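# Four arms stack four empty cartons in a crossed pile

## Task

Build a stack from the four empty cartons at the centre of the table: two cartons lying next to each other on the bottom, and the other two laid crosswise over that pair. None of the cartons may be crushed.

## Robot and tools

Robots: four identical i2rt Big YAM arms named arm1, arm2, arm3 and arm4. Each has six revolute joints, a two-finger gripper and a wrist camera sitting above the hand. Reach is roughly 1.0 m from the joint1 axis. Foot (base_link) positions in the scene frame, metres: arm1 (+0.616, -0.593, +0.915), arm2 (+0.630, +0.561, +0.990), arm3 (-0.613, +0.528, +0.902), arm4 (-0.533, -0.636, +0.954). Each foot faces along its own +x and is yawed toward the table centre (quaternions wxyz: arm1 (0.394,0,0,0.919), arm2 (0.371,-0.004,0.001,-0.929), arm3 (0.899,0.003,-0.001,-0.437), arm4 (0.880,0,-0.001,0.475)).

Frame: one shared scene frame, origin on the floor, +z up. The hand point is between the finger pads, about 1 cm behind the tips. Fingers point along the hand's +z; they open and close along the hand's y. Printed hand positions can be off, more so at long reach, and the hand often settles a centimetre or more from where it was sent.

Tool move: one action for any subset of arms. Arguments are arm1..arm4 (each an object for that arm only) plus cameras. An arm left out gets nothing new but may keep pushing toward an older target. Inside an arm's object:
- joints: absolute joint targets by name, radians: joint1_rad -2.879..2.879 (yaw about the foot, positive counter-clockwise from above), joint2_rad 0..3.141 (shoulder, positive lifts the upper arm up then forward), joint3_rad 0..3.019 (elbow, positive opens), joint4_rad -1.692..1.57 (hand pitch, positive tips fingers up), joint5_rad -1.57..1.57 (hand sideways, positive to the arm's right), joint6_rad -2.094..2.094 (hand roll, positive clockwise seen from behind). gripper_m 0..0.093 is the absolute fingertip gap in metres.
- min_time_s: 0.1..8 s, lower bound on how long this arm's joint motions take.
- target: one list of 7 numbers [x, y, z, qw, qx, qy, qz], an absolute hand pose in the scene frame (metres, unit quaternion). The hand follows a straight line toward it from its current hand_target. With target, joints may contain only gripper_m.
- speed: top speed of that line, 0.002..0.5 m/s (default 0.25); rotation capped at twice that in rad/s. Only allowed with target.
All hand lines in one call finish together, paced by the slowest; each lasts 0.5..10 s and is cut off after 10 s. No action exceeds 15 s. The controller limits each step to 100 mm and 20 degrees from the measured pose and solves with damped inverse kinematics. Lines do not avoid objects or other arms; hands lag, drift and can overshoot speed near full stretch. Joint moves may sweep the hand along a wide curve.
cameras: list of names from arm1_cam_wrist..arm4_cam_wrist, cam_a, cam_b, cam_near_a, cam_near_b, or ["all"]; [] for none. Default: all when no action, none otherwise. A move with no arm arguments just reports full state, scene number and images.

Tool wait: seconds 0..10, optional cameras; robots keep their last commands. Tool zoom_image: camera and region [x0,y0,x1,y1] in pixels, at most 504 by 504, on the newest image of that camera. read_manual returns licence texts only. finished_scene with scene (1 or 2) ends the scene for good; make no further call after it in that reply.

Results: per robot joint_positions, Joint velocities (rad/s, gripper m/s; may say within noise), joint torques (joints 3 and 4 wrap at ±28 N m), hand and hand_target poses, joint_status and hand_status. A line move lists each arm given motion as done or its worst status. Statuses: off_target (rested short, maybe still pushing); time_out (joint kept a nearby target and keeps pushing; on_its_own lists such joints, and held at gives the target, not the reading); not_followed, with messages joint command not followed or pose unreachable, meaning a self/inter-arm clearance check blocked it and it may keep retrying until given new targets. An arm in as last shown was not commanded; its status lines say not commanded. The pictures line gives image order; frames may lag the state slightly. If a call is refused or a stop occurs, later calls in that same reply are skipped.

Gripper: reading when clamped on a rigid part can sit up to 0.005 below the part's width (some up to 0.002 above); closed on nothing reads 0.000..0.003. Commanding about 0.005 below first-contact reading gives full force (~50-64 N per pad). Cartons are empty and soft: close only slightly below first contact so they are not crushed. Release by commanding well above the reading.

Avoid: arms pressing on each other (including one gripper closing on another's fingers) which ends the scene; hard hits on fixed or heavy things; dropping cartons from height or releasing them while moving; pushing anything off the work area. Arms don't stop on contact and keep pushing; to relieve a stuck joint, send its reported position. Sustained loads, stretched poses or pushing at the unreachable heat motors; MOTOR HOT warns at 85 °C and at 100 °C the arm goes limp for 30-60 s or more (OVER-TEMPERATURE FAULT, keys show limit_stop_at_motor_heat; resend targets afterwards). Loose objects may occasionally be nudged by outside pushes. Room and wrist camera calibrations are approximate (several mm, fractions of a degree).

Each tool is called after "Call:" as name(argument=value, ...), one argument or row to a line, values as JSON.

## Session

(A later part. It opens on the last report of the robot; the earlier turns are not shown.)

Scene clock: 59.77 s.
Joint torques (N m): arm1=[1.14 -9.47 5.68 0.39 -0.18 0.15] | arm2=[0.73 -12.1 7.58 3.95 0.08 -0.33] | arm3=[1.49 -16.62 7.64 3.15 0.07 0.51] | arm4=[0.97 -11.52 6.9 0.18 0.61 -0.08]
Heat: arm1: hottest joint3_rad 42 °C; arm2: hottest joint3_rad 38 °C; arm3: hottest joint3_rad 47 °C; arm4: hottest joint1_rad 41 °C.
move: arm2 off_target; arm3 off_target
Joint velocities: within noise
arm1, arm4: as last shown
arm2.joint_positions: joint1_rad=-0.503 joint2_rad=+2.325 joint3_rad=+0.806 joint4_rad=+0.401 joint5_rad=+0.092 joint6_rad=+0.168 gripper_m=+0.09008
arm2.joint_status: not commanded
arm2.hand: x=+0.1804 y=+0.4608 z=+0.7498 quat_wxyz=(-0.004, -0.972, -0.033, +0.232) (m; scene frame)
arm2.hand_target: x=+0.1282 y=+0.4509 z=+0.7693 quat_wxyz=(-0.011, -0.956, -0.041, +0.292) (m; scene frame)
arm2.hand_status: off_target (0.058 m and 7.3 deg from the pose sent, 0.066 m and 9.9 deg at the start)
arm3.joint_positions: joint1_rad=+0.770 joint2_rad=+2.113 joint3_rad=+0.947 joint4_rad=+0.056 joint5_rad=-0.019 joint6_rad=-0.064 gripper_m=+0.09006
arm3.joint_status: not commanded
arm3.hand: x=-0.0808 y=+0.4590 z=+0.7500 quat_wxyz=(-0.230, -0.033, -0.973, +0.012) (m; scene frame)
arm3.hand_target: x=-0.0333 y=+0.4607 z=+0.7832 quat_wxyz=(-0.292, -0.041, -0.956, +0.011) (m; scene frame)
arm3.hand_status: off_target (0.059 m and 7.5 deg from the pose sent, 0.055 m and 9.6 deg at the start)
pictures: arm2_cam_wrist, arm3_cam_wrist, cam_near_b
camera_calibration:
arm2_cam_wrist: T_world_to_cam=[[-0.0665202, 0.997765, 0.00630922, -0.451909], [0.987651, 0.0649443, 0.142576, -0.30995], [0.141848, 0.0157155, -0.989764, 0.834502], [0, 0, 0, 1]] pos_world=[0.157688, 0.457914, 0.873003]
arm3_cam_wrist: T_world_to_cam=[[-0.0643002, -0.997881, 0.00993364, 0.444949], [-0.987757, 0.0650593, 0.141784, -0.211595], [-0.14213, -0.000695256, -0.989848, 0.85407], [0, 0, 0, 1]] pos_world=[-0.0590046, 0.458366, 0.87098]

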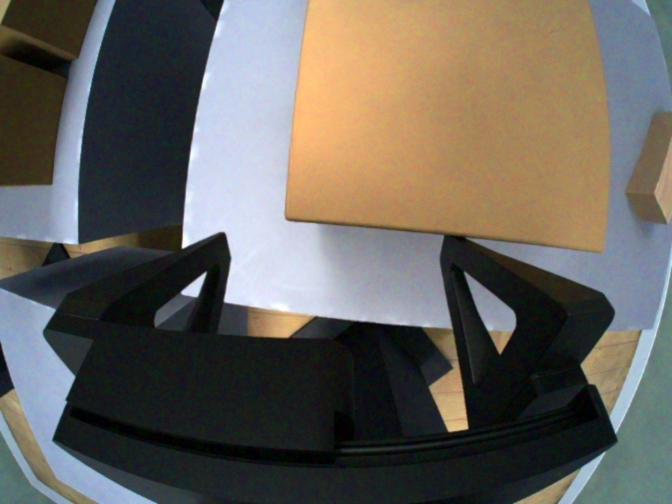

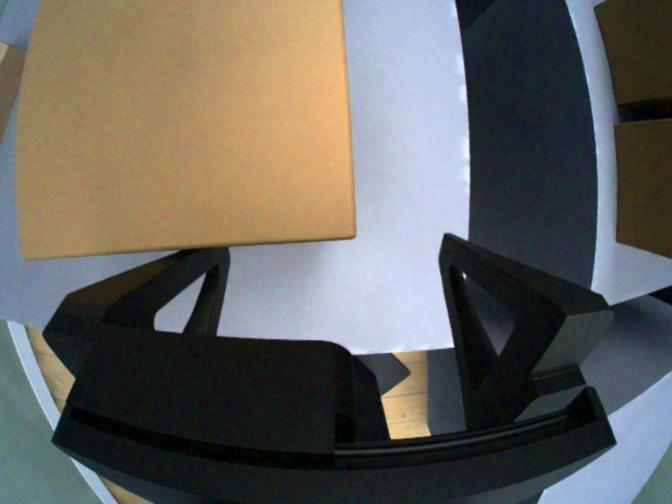

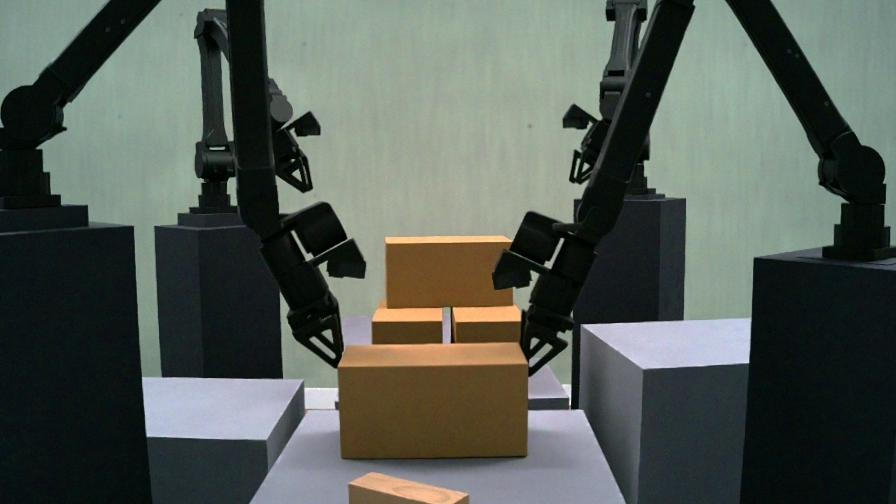

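Call:
move(
  arm2={"target":[0.235,0.455,0.765,0,0.9563,0,-0.2924],"speed":0.15},
  arm3={"target":[-0.130,0.462,0.770,0.2924,0,0.9563,0],"speed":0.15},
)

Call:
move(
  arm2={"target":[0.245,0.51,0.79,0,0.9563,0,-0.2924],"speed":0.2},
  arm3={"target":[-0.140,0.52,0.79,0.2924,0,0.9563,0],"speed":0.2},
  cameras=["arm2_cam_wrist","arm3_cam_wrist"],
)

Scene clock: 62.07 s.
Joint torques (N m): arm1=[1.08 -9.41 5.68 0.38 -0.18 0.16] | arm2=[1.9 -9.82 -0.61 2.45 0.3 0.01] | arm3=[-0.67 -14.33 2.97 1.72 -0.17 0.06] | arm4=[1.26 -11.22 6.83 0.18 0.59 -0.09]
Heat: arm1: hottest joint3_rad 42 °C; arm2: hottest joint3_rad 38 °C; arm3: hottest joint3_rad 47 °C; arm4: hottest joint1_rad 41 °C.
move: arm2 done; arm3 off_target
Joint velocities: within noise
arm1, arm4: as last shown
arm2.joint_positions: joint1_rad=-0.424 joint2_rad=+2.325 joint3_rad=+0.620 joint4_rad=+0.687 joint5_rad=+0.185 joint6_rad=+0.281 gripper_m=+0.09008
arm2.joint_status: not commanded
arm2.hand: x=+0.2318 y=+0.4575 z=+0.7662 quat_wxyz=(+0.002, -0.957, -0.001, +0.289) (m; scene frame)
arm2.hand_target: x=+0.2349 y=+0.4551 z=+0.7650 quat_wxyz=(+0.000, -0.956, +0.000, +0.292) (m; scene frame)
arm2.hand_status: done (0.004 m and 0.4 deg from the pose sent, 0.057 m and 8.1 deg at the start)
arm3.joint_positions: joint1_rad=+0.749 joint2_rad=+2.039 joint3_rad=+0.722 joint4_rad=+0.299 joint5_rad=-0.086 joint6_rad=-0.134 gripper_m=+0.09006
arm3.joint_status: not commanded
arm3.hand: x=-0.1373 y=+0.4686 z=+0.7604 quat_wxyz=(-0.277, +0.001, -0.961, -0.003) (m; scene frame)
arm3.hand_target: x=-0.1302 y=+0.4621 z=+0.7699 quat_wxyz=(-0.292, +0.000, -0.956, +0.000) (m; scene frame)
arm3.hand_status: off_target (0.014 m and 1.9 deg from the pose sent, 0.053 m and 8.4 deg at the start)
pictures: none

Scene clock: 63.40 s.
Joint torques (N m): arm1=[1.14 -9.52 5.68 0.39 -0.18 0.16] | arm2=[0.21 -11.75 -0.83 2.44 -0.06 -0.15] | arm3=[0.85 -13.57 2.96 0.98 0.2 0.17] | arm4=[1.03 -11.28 6.83 0.28 0.61 -0.09]
Heat: arm1: hottest joint3_rad 42 °C; arm2: hottest joint3_rad 38 °C; arm3: hottest joint3_rad 47 °C; arm4: hottest joint1_rad 41 °C.
move: arm2 off_target; arm3 done
Joint velocities: within noise
arm1, arm4: as last shown
arm2.joint_positions: joint1_rad=-0.575 joint2_rad=+2.278 joint3_rad=+0.527 joint4_rad=+0.727 joint5_rad=+0.104 joint6_rad=+0.159 gripper_m=+0.09008
arm2.joint_status: not commanded
arm2.hand: x=+0.2515 y=+0.5095 z=+0.7808 quat_wxyz=(+0.003, -0.961, +0.002, +0.278) (m; scene frame)
arm2.hand_target: x=+0.2449 y=+0.5099 z=+0.7899 quat_wxyz=(+0.000, -0.956, +0.000, +0.293) (m; scene frame)
arm2.hand_status: off_target (0.011 m and 1.7 deg from the pose sent, 0.059 m and 0.4 deg at the start)
arm3.joint_positions: joint1_rad=+0.878 joint2_rad=+1.959 joint3_rad=+0.673 joint4_rad=+0.299 joint5_rad=-0.011 joint6_rad=-0.026 gripper_m=+0.09006
arm3.joint_status: not commanded
arm3.hand: x=-0.1409 y=+0.5173 z=+0.7849 quat_wxyz=(-0.289, +0.001, -0.957, +0.001) (m; scene frame)
arm3.hand_target: x=-0.1400 y=+0.5199 z=+0.7900 quat_wxyz=(-0.292, +0.000, -0.956, +0.000) (m; scene frame)
arm3.hand_status: done (0.006 m and 0.4 deg from the pose sent, 0.059 m and 1.9 deg at the start)
pictures: arm2_cam_wrist, arm3_cam_wrist
camera_calibration:
arm2_cam_wrist: T_world_to_cam=[[0.00276017, 0.999993, 0.00240282, -0.511531], [0.998859, -0.00287158, 0.0476668, -0.281975], [0.0476733, 0.00226851, -0.99886, 0.891927], [0, 0, 0, 1]] pos_world=[0.240544, 0.508695, 0.905581]
arm3_cam_wrist: T_world_to_cam=[[0.00592703, -0.999973, 0.0043445, 0.514267], [-0.999782, -0.00583885, 0.0200353, -0.149171], [-0.0200093, -0.00446231, -0.99979, 0.907075], [0, 0, 0, 1]] pos_world=[-0.134037, 0.51743, 0.907639]

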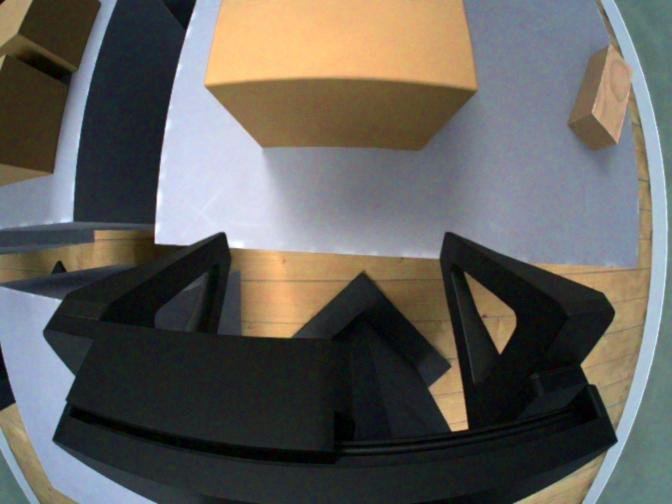

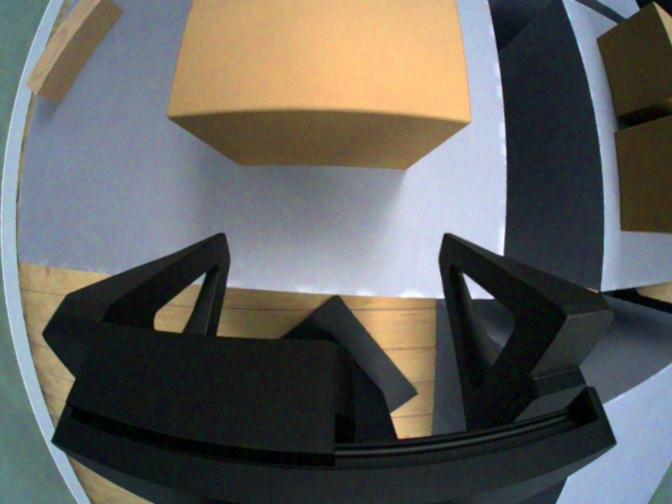

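Call:
move(
  arm2={"target":[0.220,0.523,0.710,0,0.9563,0,-0.2924],"speed":0.2,"joints":{"gripper_m":0.08}},
  arm3={"target":[-0.125,0.541,0.716,0.2924,0,0.9563,0],"speed":0.2,"joints":{"gripper_m":0.08}},
)

Call:
move(
  arm2={"target":[0.112,0.523,0.725,0,0.9563,0,-0.2924],"speed":0.08},
  arm3={"target":[-0.018,0.541,0.735,0.2924,0,0.9563,0],"speed":0.08},
  cameras=["arm2_cam_wrist","arm3_cam_wrist","cam_near_b"],
)

Scene clock: 69.53 s.
Joint torques (N m): arm1=[1.08 -9.41 5.67 0.36 -0.18 0.16] | arm2=[-0.26 -10.58 -0.54 2.33 -0.09 -0.07] | arm3=[1.14 -13.39 2.81 1.73 0.23 0.2] | arm4=[1.44 -11.22 6.89 0.23 0.6 -0.1]
Heat: arm1: hottest joint3_rad 42 °C; arm2: hottest joint2_rad 38 °C; arm3: hottest joint3_rad 46 °C; arm4: hottest joint1_rad 41 °C.
move: arm2 done; arm3 off_target
Joint velocities: within noise
arm1, arm4: as last shown
arm2.joint_positions: joint1_rad=-0.626 joint2_rad=+2.518 joint3_rad=+0.694 joint4_rad=+0.821 joint5_rad=+0.074 joint6_rad=+0.112 gripper_m=+0.08009
arm2.joint_status: all done
arm2.hand: x=+0.2229 y=+0.5203 z=+0.7116 quat_wxyz=(+0.000, -0.958, +0.001, +0.286) (m; scene frame)
arm2.hand_target: x=+0.2200 y=+0.5230 z=+0.7101 quat_wxyz=(+0.000, -0.956, +0.000, +0.292) (m; scene frame)
arm2.hand_status: done (0.004 m and 0.8 deg from the pose sent, 0.079 m and 1.7 deg at the start)
arm3.joint_positions: joint1_rad=+0.929 joint2_rad=+2.193 joint3_rad=+0.745 joint4_rad=+0.442 joint5_rad=+0.019 joint6_rad=+0.019 gripper_m=+0.08008
arm3.joint_status: all done
arm3.hand: x=-0.1354 y=+0.5364 z=+0.7135 quat_wxyz=(-0.280, -0.001, -0.960, +0.001) (m; scene frame)
arm3.hand_target: x=-0.1253 y=+0.5411 z=+0.7161 quat_wxyz=(-0.292, +0.000, -0.956, +0.000) (m; scene frame)
arm3.hand_status: off_target (0.012 m and 1.4 deg from the pose sent, 0.075 m and 0.4 deg at the start)
pictures: none

Scene clock: 71.53 s.
Joint torques (N m): arm1=[1.14 -9.47 5.67 0.38 -0.18 0.16] | arm2=[0.26 -16.44 6.41 2.24 -0.11 -0.23] | arm3=[0.5 -15.79 9.39 1.83 -0.04 0.12] | arm4=[1.44 -11.34 6.86 0.24 0.61 -0.11]
Heat: arm1: hottest joint3_rad 42 °C; arm2: hottest joint2_rad 38 °C; arm3: hottest joint3_rad 45 °C; arm4: hottest joint1_rad 41 °C.
move: arm2 off_target; arm3 off_target
Joint velocities: within noise
arm1, arm4: as last shown
arm2.joint_positions: joint1_rad=-0.652 joint2_rad=+2.490 joint3_rad=+0.863 joint4_rad=+0.513 joint5_rad=+0.058 joint6_rad=+0.097 gripper_m=+0.08009
arm2.joint_status: not commanded
arm2.hand: x=+0.1768 y=+0.5232 z=+0.6962 quat_wxyz=(+0.004, -0.973, +0.002, +0.232) (m; scene frame)
arm2.hand_target: x=+0.1152 y=+0.5237 z=+0.7289 quat_wxyz=(+0.001, -0.956, +0.000, +0.293) (m; scene frame)
arm2.hand_status: off_target (0.071 m and 7.2 deg from the pose sent, 0.112 m and 0.8 deg at the start)
arm3.joint_positions: joint1_rad=+0.929 joint2_rad=+2.215 joint3_rad=+0.953 joint4_rad=+0.166 joint5_rad=+0.021 joint6_rad=+0.021 gripper_m=+0.08008
arm3.joint_status: not commanded
arm3.hand: x=-0.0794 y=+0.5373 z=+0.7115 quat_wxyz=(-0.237, -0.001, -0.972, +0.003) (m; scene frame)
arm3.hand_target: x=-0.0227 y=+0.5411 z=+0.7401 quat_wxyz=(-0.293, +0.000, -0.956, +0.000) (m; scene frame)
arm3.hand_status: off_target (0.066 m and 6.6 deg from the pose sent, 0.119 m and 1.4 deg at the start)
pictures: arm2_cam_wrist, arm3_cam_wrist, cam_near_b
camera_calibration:
arm2_cam_wrist: T_world_to_cam=[[0.00414732, 0.999975, 0.00575289, -0.527334], [0.989711, -0.00492742, 0.142997, -0.266969], [0.143022, 0.00510065, -0.989706, 0.786288], [0, 0, 0, 1]] pos_world=[0.153953, 0.521995, 0.819403]
arm3_cam_wrist: T_world_to_cam=[[0.000759815, -0.999972, 0.00744977, 0.531559], [-0.991759, 0.000200878, 0.128115, -0.165701], [-0.128113, -0.00748572, -0.991731, 0.822382], [0, 0, 0, 1]] pos_world=[-0.0593815, 0.537734, 0.832851]

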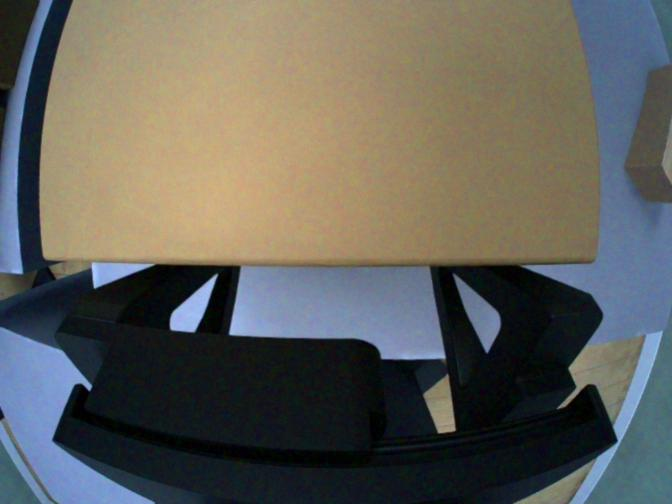

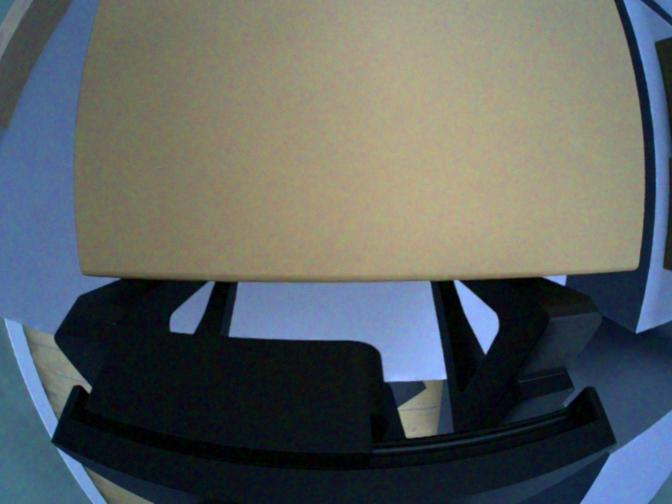

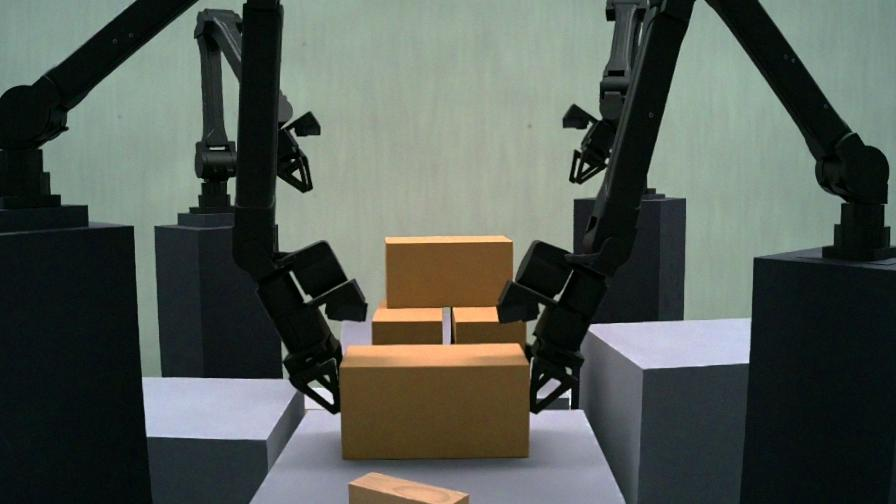

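Call:
move(
  arm2={"target":[0.108,0.524,0.945,0,0.9563,0,-0.2924],"speed":0.15},
  arm3={"target":[-0.012,0.541,0.96,0.2924,0,0.9563,0],"speed":0.15},
)

Call:
move(
  arm2={"target":[0.085,0.30,0.955,0,0.9563,0,-0.2924],"speed":0.2},
  arm3={"target":[-0.033,0.31,0.97,0.2924,0,0.9563,0],"speed":0.2},
  cameras=["cam_near_a","cam_near_b","arm2_cam_wrist"],
)

Scene clock: 75.13 s.
Joint torques (N m): arm1=[1.14 -9.47 5.67 0.38 -0.18 0.16] | arm2=[0.44 -14.1 11.33 2.92 0.03 -0.21] | arm3=[0.67 -14.8 14.6 2.04 0.09 0.17] | arm4=[1.2 -11.28 6.87 0.23 0.59 -0.09]
Heat: arm1: hottest joint3_rad 42 °C; arm2: hottest joint2_rad 38 °C; arm3: hottest joint3_rad 46 °C; arm4: hottest joint1_rad 41 °C.
move: arm2 off_target; arm3 off_target
Joint velocities: within noise
arm1.joint_positions: joint1_rad=-0.208 joint2_rad=+1.433 joint3_rad=+0.821 joint4_rad=-0.611 joint5_rad=-0.494 joint6_rad=-0.923 gripper_m=+0.09008
arm1.joint_status: not commanded
arm1.hand: x=+0.3217 y=-0.2720 z=+0.9968 quat_wxyz=(-0.002, +0.956, -0.003, -0.294) (m; scene frame)
arm1.hand_target: x=+0.3200 y=-0.2799 z=+0.9998 quat_wxyz=(+0.000, +0.956, +0.000, -0.292) (m; scene frame)
arm1.hand_status: not commanded
arm2.joint_positions: joint1_rad=-0.655 joint2_rad=+1.864 joint3_rad=+0.726 joint4_rad=-0.021 joint5_rad=+0.053 joint6_rad=+0.094 gripper_m=+0.08009
arm2.joint_status: not commanded
arm2.hand: x=+0.1748 y=+0.5235 z=+0.8933 quat_wxyz=(+0.005, -0.978, +0.000, +0.210) (m; scene frame)
arm2.hand_target: x=+0.1137 y=+0.5248 z=+0.9486 quat_wxyz=(+0.002, -0.956, +0.000, +0.292) (m; scene frame)
arm2.hand_status: off_target (0.084 m and 9.8 deg from the pose sent, 0.258 m and 7.2 deg at the start; pose on its path clipped on 29 of 70 steps)
arm3.joint_positions: joint1_rad=+0.929 joint2_rad=+1.741 joint3_rad=+0.974 joint4_rad=-0.374 joint5_rad=+0.019 joint6_rad=+0.019 gripper_m=+0.08008
arm3.joint_status: not commanded
arm3.hand: x=-0.0821 y=+0.5368 z=+0.9050 quat_wxyz=(-0.215, +0.000, -0.977, +0.003) (m; scene frame)
arm3.hand_target: x=-0.0214 y=+0.5410 z=+0.9653 quat_wxyz=(-0.293, +0.000, -0.956, +0.000) (m; scene frame)
arm3.hand_status: off_target (0.089 m and 9.2 deg from the pose sent, 0.258 m and 6.6 deg at the start; pose on its path clipped on 28 of 70 steps)
arm4.joint_positions: joint1_rad=+0.252 joint2_rad=+1.526 joint3_rad=+0.826 joint4_rad=-0.648 joint5_rad=+0.559 joint6_rad=+1.190 gripper_m=+0.09007
arm4.joint_status: not commanded
arm4.hand: x=-0.3114 y=-0.2750 z=+1.0040 quat_wxyz=(-0.295, -0.006, -0.956, -0.006) (m; scene frame)
arm4.hand_target: x=-0.3197 y=-0.2799 z=+1.0000 quat_wxyz=(-0.292, +0.000, -0.956, +0.000) (m; scene frame)
arm4.hand_status: not commanded
pictures: none

Scene clock: 77.13 s.
Joint torques (N m): arm1=[1.08 -9.47 5.68 0.38 -0.19 0.16] | arm2=[-1.26 -12.98 16.38 2.89 0.95 -0.35] | arm3=[1.73 -14.68 14.9 2.11 -1.04 0.3] | arm4=[1.2 -11.4 6.9 0.28 0.61 -0.09]
Heat: arm1: hottest joint3_rad 42 °C; arm2: hottest joint2_rad 38 °C; arm3: hottest joint3_rad 47 °C; arm4: hottest joint1_rad 41 °C.
move: arm2 off_target; arm3 off_target
Joint velocities: within noise
arm1, arm4: as last shown
arm2.joint_positions: joint1_rad=-0.207 joint2_rad=+1.939 joint3_rad=+0.974 joint4_rad=-0.243 joint5_rad=+0.269 joint6_rad=+0.484 gripper_m=+0.08009
arm2.joint_status: not commanded
arm2.hand: x=+0.1577 y=+0.3258 z=+0.9135 quat_wxyz=(+0.026, -0.974, -0.009, +0.225) (m; scene frame)
arm2.hand_target: x=+0.0928 y=+0.3046 z=+0.9618 quat_wxyz=(+0.001, -0.956, +0.001, +0.293) (m; scene frame)
arm2.hand_status: off_target (0.088 m and 8.6 deg from the pose sent, 0.249 m and 9.8 deg at the start; pose on its path clipped on 28 of 60 steps)
arm3.joint_positions: joint1_rad=+0.466 joint2_rad=+1.771 joint3_rad=+1.075 joint4_rad=-0.473 joint5_rad=-0.209 joint6_rad=-0.376 gripper_m=+0.08007
arm3.joint_status: not commanded
arm3.hand: x=-0.0981 y=+0.3255 z=+0.9211 quat_wxyz=(-0.224, -0.010, -0.974, -0.017) (m; scene frame)
arm3.hand_target: x=-0.0413 y=+0.3135 z=+0.9747 quat_wxyz=(-0.293, +0.001, -0.956, -0.001) (m; scene frame)
arm3.hand_status: off_target (0.083 m and 8.4 deg from the pose sent, 0.241 m and 9.2 deg at the start)
pictures: arm2_cam_wrist, cam_near_a, cam_near_b
camera_calibration:
arm2_cam_wrist: T_world_to_cam=[[-0.00670984, 0.998622, 0.052049, -0.371198], [0.987454, -0.00159508, 0.1579, -0.294381], [0.157765, 0.0524555, -0.986082, 0.983975], [0, 0, 0, 1]] pos_world=[0.13296, 0.318602, 1.03608]

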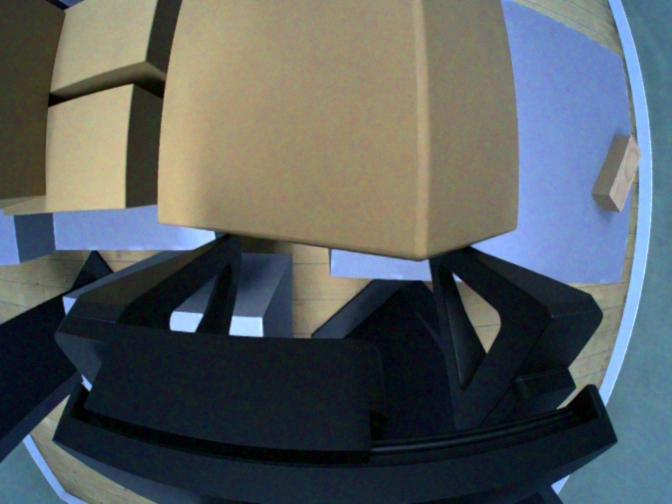

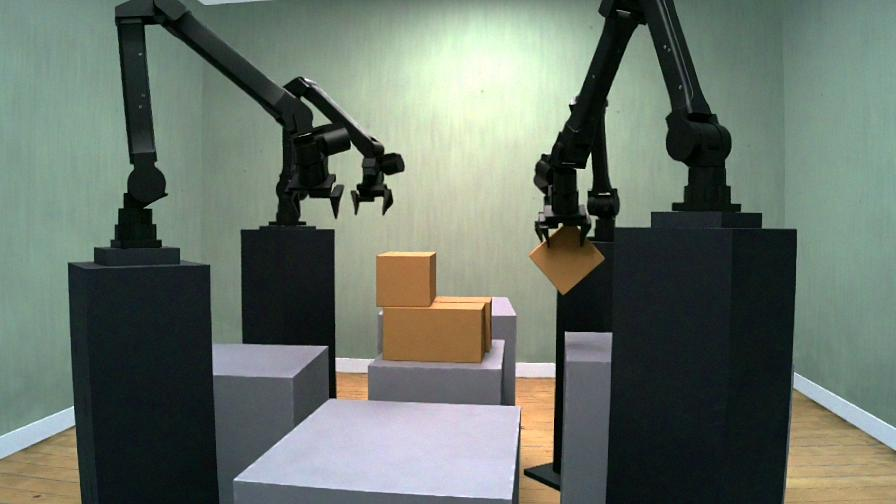

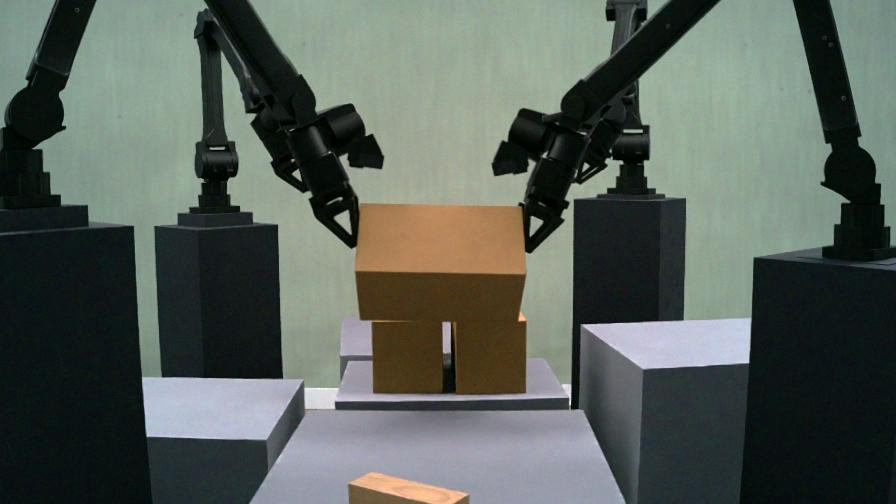

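Call:
move(
  arm2={"target":[0.085,0.29,1.015,0,0.9563,0,-0.2924],"speed":0.12},
  arm3={"target":[-0.035,0.30,1.03,0.2924,0,0.9563,0],"speed":0.12},
  cameras=["cam_near_a","cam_near_b","arm2_cam_wrist","arm3_cam_wrist"],
)

Call:
zoom_image(
  camera="cam_near_a",
  region=[480, 160, 660, 320],
)

Scene clock: 81.73 s.
Joint torques (N m): arm1=[1.08 -9.41 5.68 0.39 -0.18 0.15] | arm2=[-0.15 -15.79 16.85 2.4 0.94 -0.21] | arm3=[0.97 -16.21 15.57 2.22 -1.06 0.36] | arm4=[1.32 -11.46 6.79 0.25 0.6 -0.08]
Heat: arm1: hottest joint3_rad 42 °C; arm2: hottest joint3_rad 39 °C; arm3: hottest joint3_rad 50 °C; arm4: hottest joint1_rad 41 °C.
move: arm2 off_target; arm3 off_target
Joint velocities: within noise
arm1, arm4: as last shown
arm2.joint_positions: joint1_rad=-0.199 joint2_rad=+1.871 joint3_rad=+1.002 joint4_rad=-0.374 joint5_rad=+0.279 joint6_rad=+0.494 gripper_m=+0.08009
arm2.joint_status: not commanded
arm2.hand: x=+0.1608 y=+0.3243 z=+0.9463 quat_wxyz=(+0.037, -0.976, -0.009, +0.212) (m; scene frame)
arm2.hand_target: x=+0.0993 y=+0.2976 z=+1.0159 quat_wxyz=(+0.001, -0.956, +0.001, +0.293) (m; scene frame)
arm2.hand_status: off_target (0.108 m and 10.4 deg from the pose sent, 0.130 m and 8.6 deg at the start; pose on its path clipped on 37 of 43 steps)
arm3.joint_positions: joint1_rad=+0.456 joint2_rad=+1.718 joint3_rad=+1.153 joint4_rad=-0.630 joint5_rad=-0.219 joint6_rad=-0.399 gripper_m=+0.08007
arm3.joint_status: not commanded
arm3.hand: x=-0.0957 y=+0.3195 z=+0.9665 quat_wxyz=(-0.215, -0.005, -0.976, -0.023) (m; scene frame)
arm3.hand_target: x=-0.0442 y=+0.3040 z=+1.0341 quat_wxyz=(-0.293, +0.001, -0.956, -0.001) (m; scene frame)
arm3.hand_status: off_target (0.090 m and 9.6 deg from the pose sent, 0.128 m and 8.4 deg at the start; pose on its path clipped on 13 of 43 steps)
pictures: arm2_cam_wrist, arm3_cam_wrist, cam_near_a, cam_near_b
camera_calibration:
arm2_cam_wrist: T_world_to_cam=[[-0.0043536, 0.997262, 0.0738178, -0.392007], [0.983265, -0.00917565, 0.181952, -0.322286], [0.182131, 0.0733746, -0.980533, 0.999968], [0, 0, 0, 1]] pos_world=[0.133061, 0.314604, 1.06808]
arm3_cam_wrist: T_world_to_cam=[[0.00588828, -0.998942, -0.0456028, 0.363368], [-0.985004, -0.0136577, 0.171991, -0.251831], [-0.172432, 0.0439062, -0.984042, 1.04342], [0, 0, 0, 1]] pos_world=[-0.0702759, 0.313732, 1.08665]

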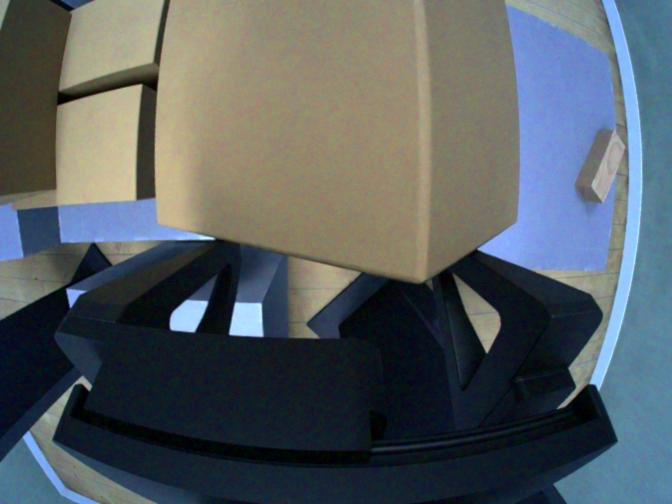

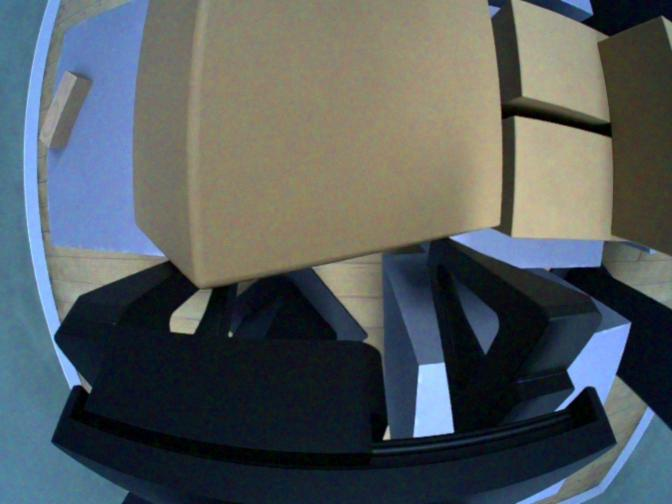

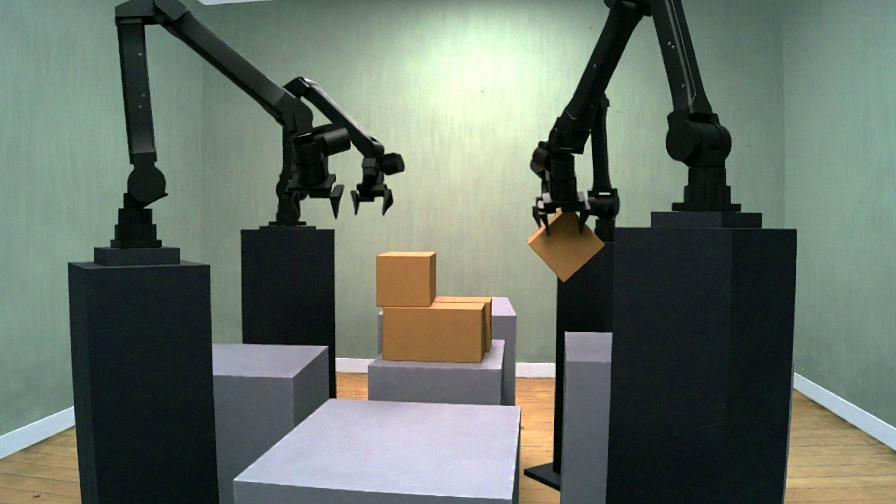

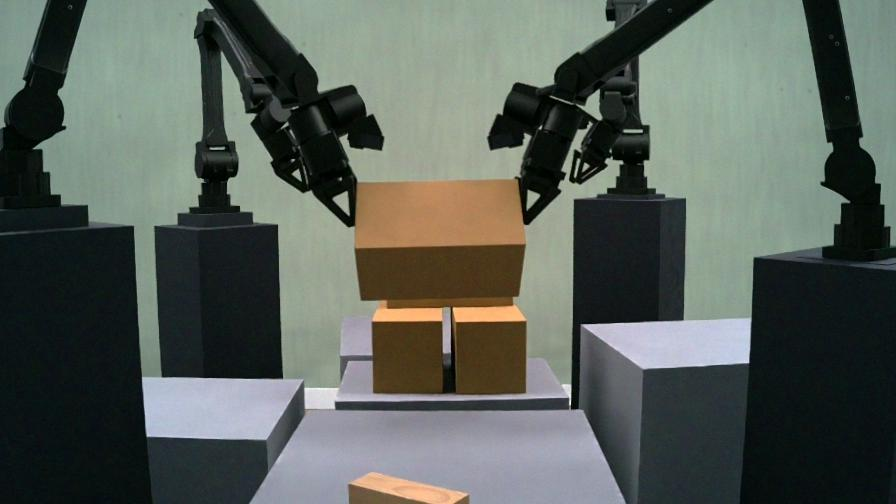

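Scaled by 2.800 from the camera's 896x504 image, which has a finer 1280x720 frame.

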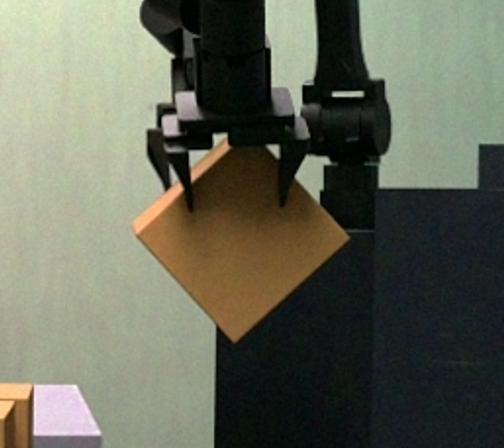

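Call:
move(
  arm2={"target":[0.100,0.46,0.985,0,0.9563,0,-0.2924],"speed":0.12},
  arm3={"target":[-0.020,0.47,1.0,0.2924,0,0.9563,0],"speed":0.12},
  cameras=["cam_near_a","cam_near_b","arm2_cam_wrist"],
)

Call:
move(
  arm2={"target":[0.108,0.48,0.87,0,0.9563,0,-0.2924],"speed":0.12},
  arm3={"target":[-0.012,0.49,0.885,0.2924,0,0.9563,0],"speed":0.12},
  cameras=["cam_near_a","cam_near_b","arm2_cam_wrist"],
)

Scene clock: 86.03 s.
Joint torques (N m): arm1=[1.14 -9.47 5.7 0.36 -0.18 0.16] | arm2=[-1.03 -14.27 11.63 6.01 0.3 -0.37] | arm3=[2.08 -15.27 12.62 4.57 -0.04 0.36] | arm4=[1.2 -11.4 6.87 0.28 0.6 -0.1]
Heat: arm1: hottest joint3_rad 42 °C; arm2: hottest joint3_rad 41 °C; arm3: hottest joint3_rad 52 °C; arm4: hottest joint1_rad 41 °C.
move: arm2 off_target; arm3 off_target
Joint velocities: within noise
arm1, arm4: as last shown
arm2.joint_positions: joint1_rad=-0.506 joint2_rad=+1.788 joint3_rad=+0.807 joint4_rad=-0.241 joint5_rad=+0.130 joint6_rad=+0.231 gripper_m=+0.08009
arm2.joint_status: not commanded
arm2.hand: x=+0.1721 y=+0.4664 z=+0.9304 quat_wxyz=(+0.020, -0.982, +0.000, +0.187) (m; scene frame)
arm2.hand_target: x=+0.1077 y=+0.4621 z=+0.9908 quat_wxyz=(+0.003, -0.957, +0.001, +0.291) (m; scene frame)
arm2.hand_status: off_target (0.091 m and 12.6 deg from the pose sent, 0.154 m and 10.4 deg at the start)
arm3.joint_positions: joint1_rad=+0.770 joint2_rad=+1.678 joint3_rad=+1.046 joint4_rad=-0.543 joint5_rad=-0.063 joint6_rad=-0.118 gripper_m=+0.08007
arm3.joint_status: not commanded
arm3.hand: x=-0.0832 y=+0.4664 z=+0.9488 quat_wxyz=(-0.200, -0.002, -0.980, -0.008) (m; scene frame)
arm3.hand_target: x=-0.0286 y=+0.4714 z=+1.0052 quat_wxyz=(-0.292, +0.000, -0.956, -0.002) (m; scene frame)
arm3.hand_status: off_target (0.081 m and 10.9 deg from the pose sent, 0.172 m and 9.5 deg at the start)
pictures: arm2_cam_wrist, cam_near_a, cam_near_b
camera_calibration:
arm2_cam_wrist: T_world_to_cam=[[0.00684215, 0.999293, 0.0369788, -0.501076], [0.972381, -0.0152763, 0.2329, -0.371952], [0.2333, 0.034364, -0.971797, 0.973201], [0, 0, 0, 1]] pos_world=[0.138059, 0.461596, 1.05091]

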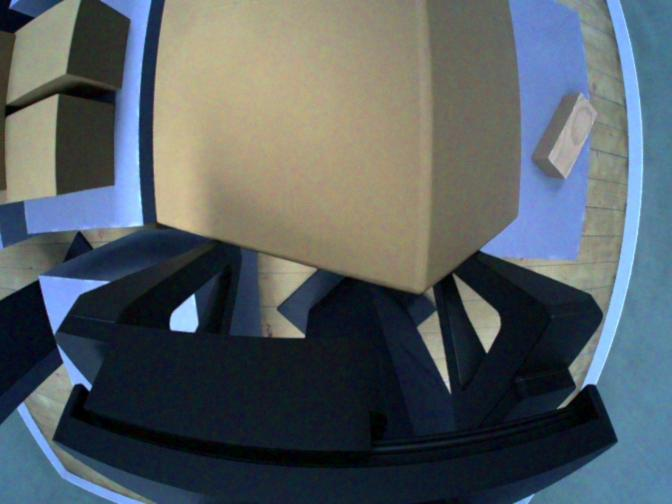

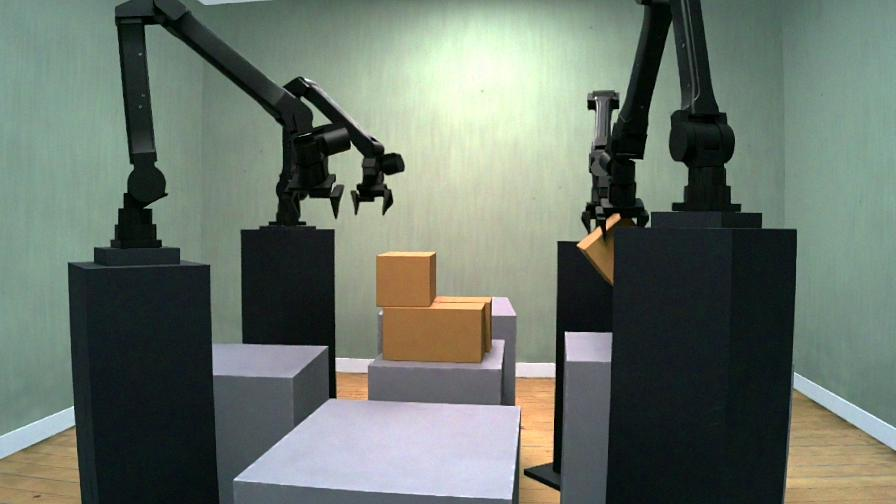

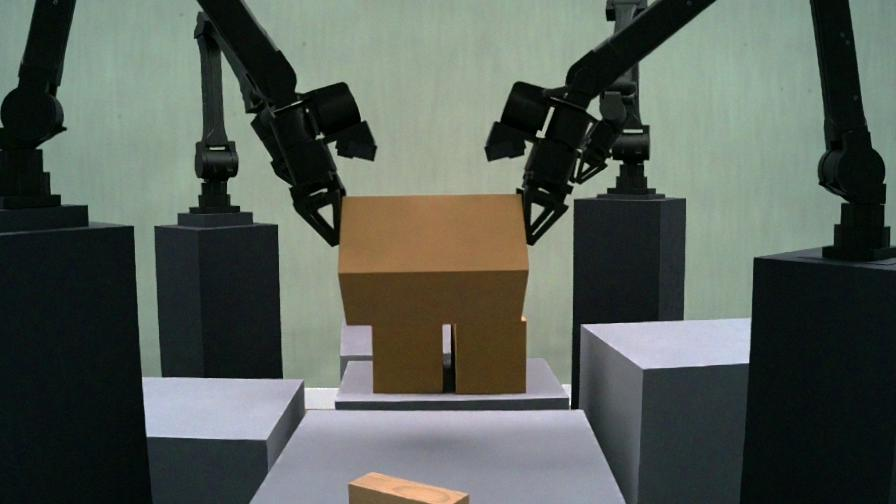

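Scene clock: 87.87 s.
Joint torques (N m): arm1=[1.14 -9.47 5.68 0.36 -0.18 0.16] | arm2=[-0.44 -13.27 9.31 6.16 0.25 -0.32] | arm3=[1.79 -15.91 10.54 4.03 0.02 0.38] | arm4=[1.38 -11.28 6.87 0.27 0.6 -0.08]
Heat: arm1: hottest joint3_rad 42 °C; arm2: hottest joint3_rad 41 °C; arm3: hottest joint3_rad 52 °C; arm4: hottest joint1_rad 41 °C.
move: arm2 off_target; arm3 off_target
Joint velocities: within noise
arm1, arm4: as last shown
arm2.joint_positions: joint1_rad=-0.549 joint2_rad=+2.040 joint3_rad=+0.759 joint4_rad=+0.096 joint5_rad=+0.108 joint6_rad=+0.189 gripper_m=+0.08009
arm2.joint_status: not commanded
arm2.hand: x=+0.1790 y=+0.4849 z=+0.8363 quat_wxyz=(+0.014, -0.979, +0.000, +0.202) (m; scene frame)
arm2.hand_target: x=+0.1138 y=+0.4814 z=+0.8760 quat_wxyz=(+0.002, -0.957, +0.001, +0.291) (m; scene frame)
arm2.hand_status: off_target (0.079 m and 10.8 deg from the pose sent, 0.089 m and 12.6 deg at the start)
arm3.joint_positions: joint1_rad=+0.812 joint2_rad=+1.889 joint3_rad=+0.978 joint4_rad=-0.238 joint5_rad=-0.041 joint6_rad=-0.085 gripper_m=+0.08007
arm3.joint_status: not commanded
arm3.hand: x=-0.0741 y=+0.4848 z=+0.8446 quat_wxyz=(-0.212, +0.000, -0.977, -0.003) (m; scene frame)
arm3.hand_target: x=-0.0184 y=+0.4909 z=+0.8900 quat_wxyz=(-0.292, +0.000, -0.956, -0.002) (m; scene frame)
arm3.hand_status: off_target (0.074 m and 9.5 deg from the pose sent, 0.099 m and 10.9 deg at the start)
pictures: arm2_cam_wrist, cam_near_a, cam_near_b
camera_calibration:
arm2_cam_wrist: T_world_to_cam=[[0.0042862, 0.999684, 0.0247646, -0.505701], [0.978981, -0.00924467, 0.203744, -0.336133], [0.203908, 0.0233708, -0.978711, 0.895874], [0, 0, 0, 1]] pos_world=[0.148559, 0.481496, 0.95781]

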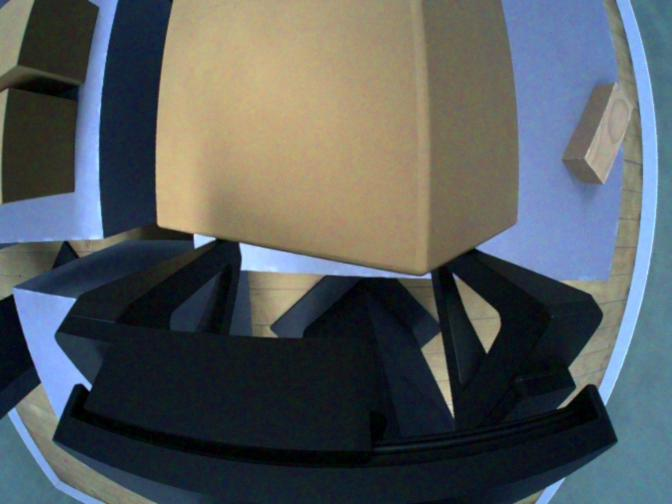

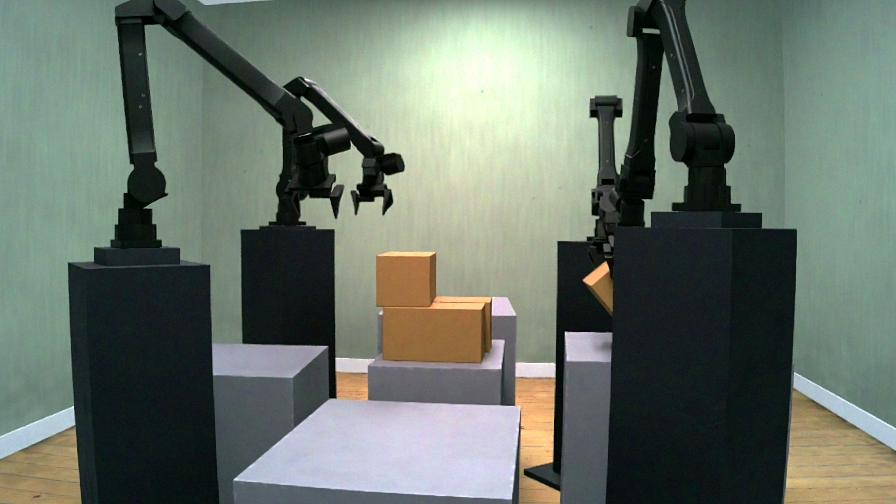

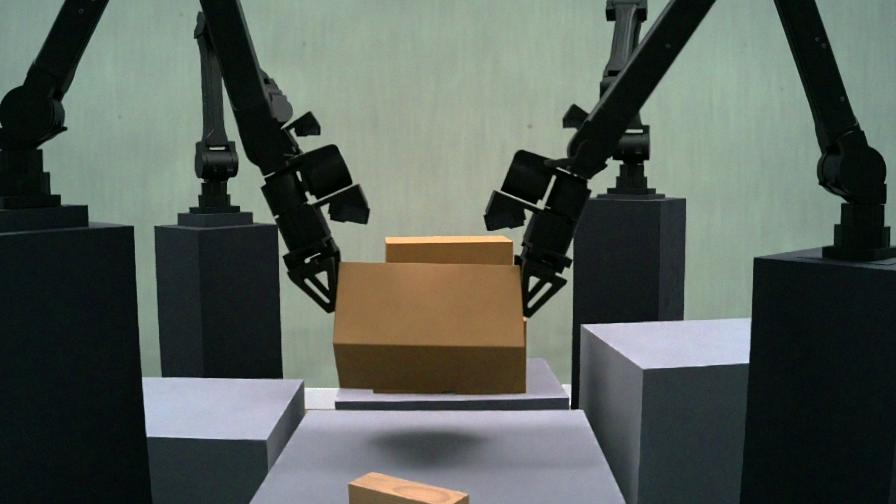

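Call:
move(
  arm2={"target":[0.115,0.49,0.80,0,0.9563,0,-0.2924],"speed":0.1},
  arm3={"target":[-0.02,0.50,0.815,0.2924,0,0.9563,0],"speed":0.1},
  cameras=["cam_near_b"],
)

Call:
move(
  arm2={"target":[0.118,0.535,0.765,0,0.9563,0,-0.2924],"speed":0.06},
  arm3={"target":[-0.022,0.545,0.78,0.2924,0,0.9563,0],"speed":0.06},
  cameras=["cam_near_a","cam_near_b","arm2_cam_wrist"],
)

Scene clock: 90.03 s.
Joint torques (N m): arm1=[1.08 -9.47 5.65 0.39 -0.18 0.16] | arm2=[-0.56 -11.93 9.25 4.33 0.05 -0.17] | arm3=[1.67 -16.21 8.44 3.22 0.09 0.31] | arm4=[1.03 -11.22 6.83 0.2 0.6 -0.09]
Heat: arm1: hottest joint3_rad 42 °C; arm2: hottest joint3_rad 41 °C; arm3: hottest joint3_rad 52 °C; arm4: hottest joint1_rad 41 °C.
move: arm2 off_target; arm3 off_target
Joint velocities: within noise
arm1, arm4: as last shown
arm2.joint_positions: joint1_rad=-0.574 joint2_rad=+2.223 joint3_rad=+0.759 joint4_rad=+0.315 joint5_rad=+0.099 joint6_rad=+0.162 gripper_m=+0.08009
arm2.joint_status: not commanded
arm2.hand: x=+0.1852 y=+0.4961 z=+0.7785 quat_wxyz=(+0.011, -0.976, -0.001, +0.218) (m; scene frame)
arm2.hand_target: x=+0.1199 y=+0.4912 z=+0.8063 quat_wxyz=(+0.001, -0.956, +0.000, +0.292) (m; scene frame)
arm2.hand_status: off_target (0.074 m and 8.9 deg from the pose sent, 0.074 m and 10.8 deg at the start)
arm3.joint_positions: joint1_rad=+0.834 joint2_rad=+2.033 joint3_rad=+0.959 joint4_rad=-0.035 joint5_rad=-0.030 joint6_rad=-0.063 gripper_m=+0.08007
arm3.joint_status: not commanded
arm3.hand: x=-0.0698 y=+0.4945 z=+0.7845 quat_wxyz=(-0.231, -0.001, -0.973, -0.001) (m; scene frame)
arm3.hand_target: x=-0.0237 y=+0.5005 z=+0.8181 quat_wxyz=(-0.292, +0.000, -0.956, -0.001) (m; scene frame)
arm3.hand_status: off_target (0.059 m and 7.3 deg from the pose sent, 0.063 m and 9.5 deg at the start)
pictures: cam_near_b

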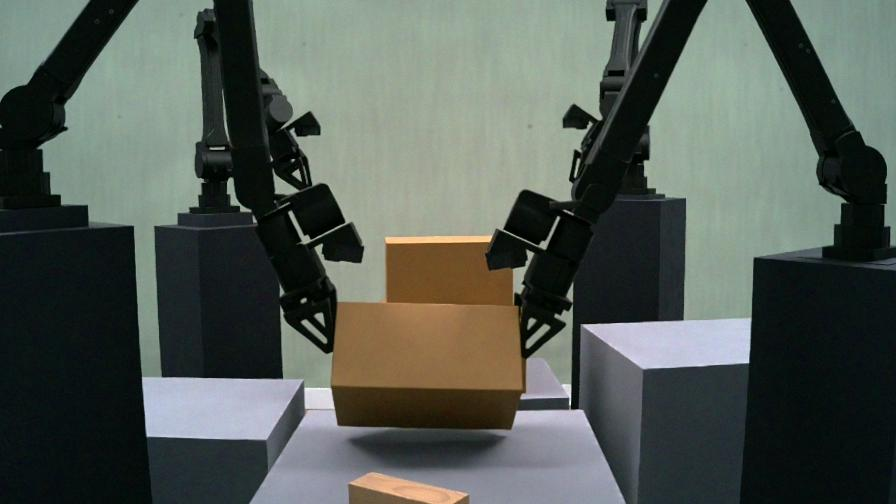

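Scene clock: 91.63 s.
Joint torques (N m): arm1=[1.14 -9.47 5.67 0.39 -0.18 0.16] | arm2=[0.5 -11.99 8.84 4.3 -0.15 -0.12] | arm3=[1.14 -15.33 8.35 2.8 0.22 0.2] | arm4=[1.03 -11.34 6.86 0.27 0.61 -0.1]
Heat: arm1: hottest joint3_rad 42 °C; arm2: hottest joint3_rad 40 °C; arm3: hottest joint3_rad 52 °C; arm4: hottest joint1_rad 41 °C.
move: arm2 off_target; arm3 off_target
Joint velocities: within noise
arm1, arm4: as last shown
arm2.joint_positions: joint1_rad=-0.686 joint2_rad=+2.320 joint3_rad=+0.768 joint4_rad=+0.411 joint5_rad=+0.043 joint6_rad=+0.064 gripper_m=+0.08009
arm2.joint_status: not commanded
arm2.hand: x=+0.1886 y=+0.5369 z=+0.7479 quat_wxyz=(+0.006, -0.976, +0.000, +0.218) (m; scene frame)
arm2.hand_target: x=+0.1229 y=+0.5356 z=+0.7714 quat_wxyz=(+0.001, -0.956, +0.000, +0.292) (m; scene frame)
arm2.hand_status: off_target (0.073 m and 8.9 deg from the pose sent, 0.079 m and 8.9 deg at the start)
arm3.joint_positions: joint1_rad=+0.930 joint2_rad=+2.100 joint3_rad=+0.954 joint4_rad=+0.059 joint5_rad=+0.020 joint6_rad=+0.021 gripper_m=+0.08007
arm3.joint_status: not commanded
arm3.hand: x=-0.0682 y=+0.5382 z=+0.7592 quat_wxyz=(-0.242, -0.001, -0.970, +0.002) (m; scene frame)
arm3.hand_target: x=-0.0251 y=+0.5451 z=+0.7830 quat_wxyz=(-0.292, +0.000, -0.956, +0.000) (m; scene frame)
arm3.hand_status: off_target (0.051 m and 6.0 deg from the pose sent, 0.070 m and 7.3 deg at the start)
pictures: arm2_cam_wrist, cam_near_a, cam_near_b
camera_calibration:
arm2_cam_wrist: T_world_to_cam=[[0.00151927, 0.999957, 0.00916946, -0.543399], [0.985164, -0.00307023, 0.171588, -0.307443], [0.171609, 0.00877273, -0.985126, 0.824841], [0, 0, 0, 1]] pos_world=[0.162157, 0.535196, 0.870309]

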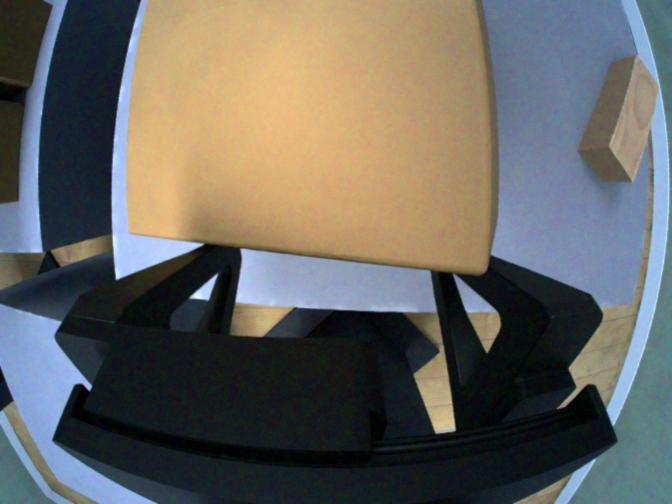

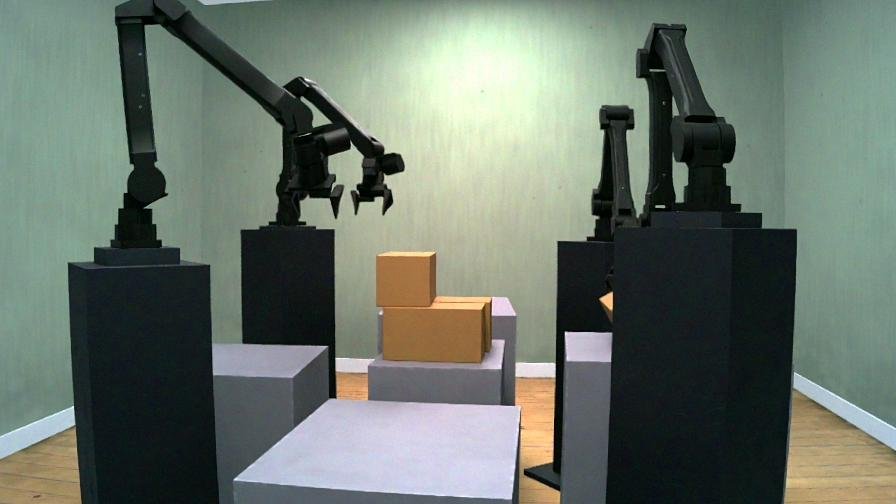

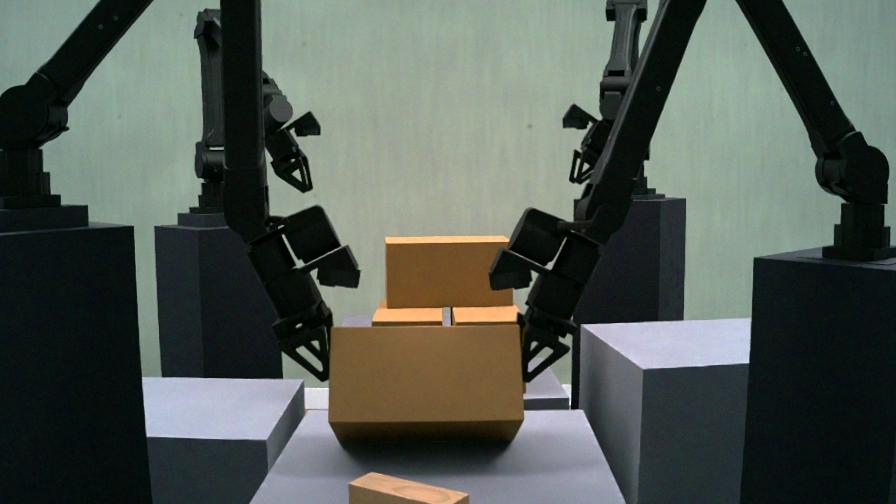

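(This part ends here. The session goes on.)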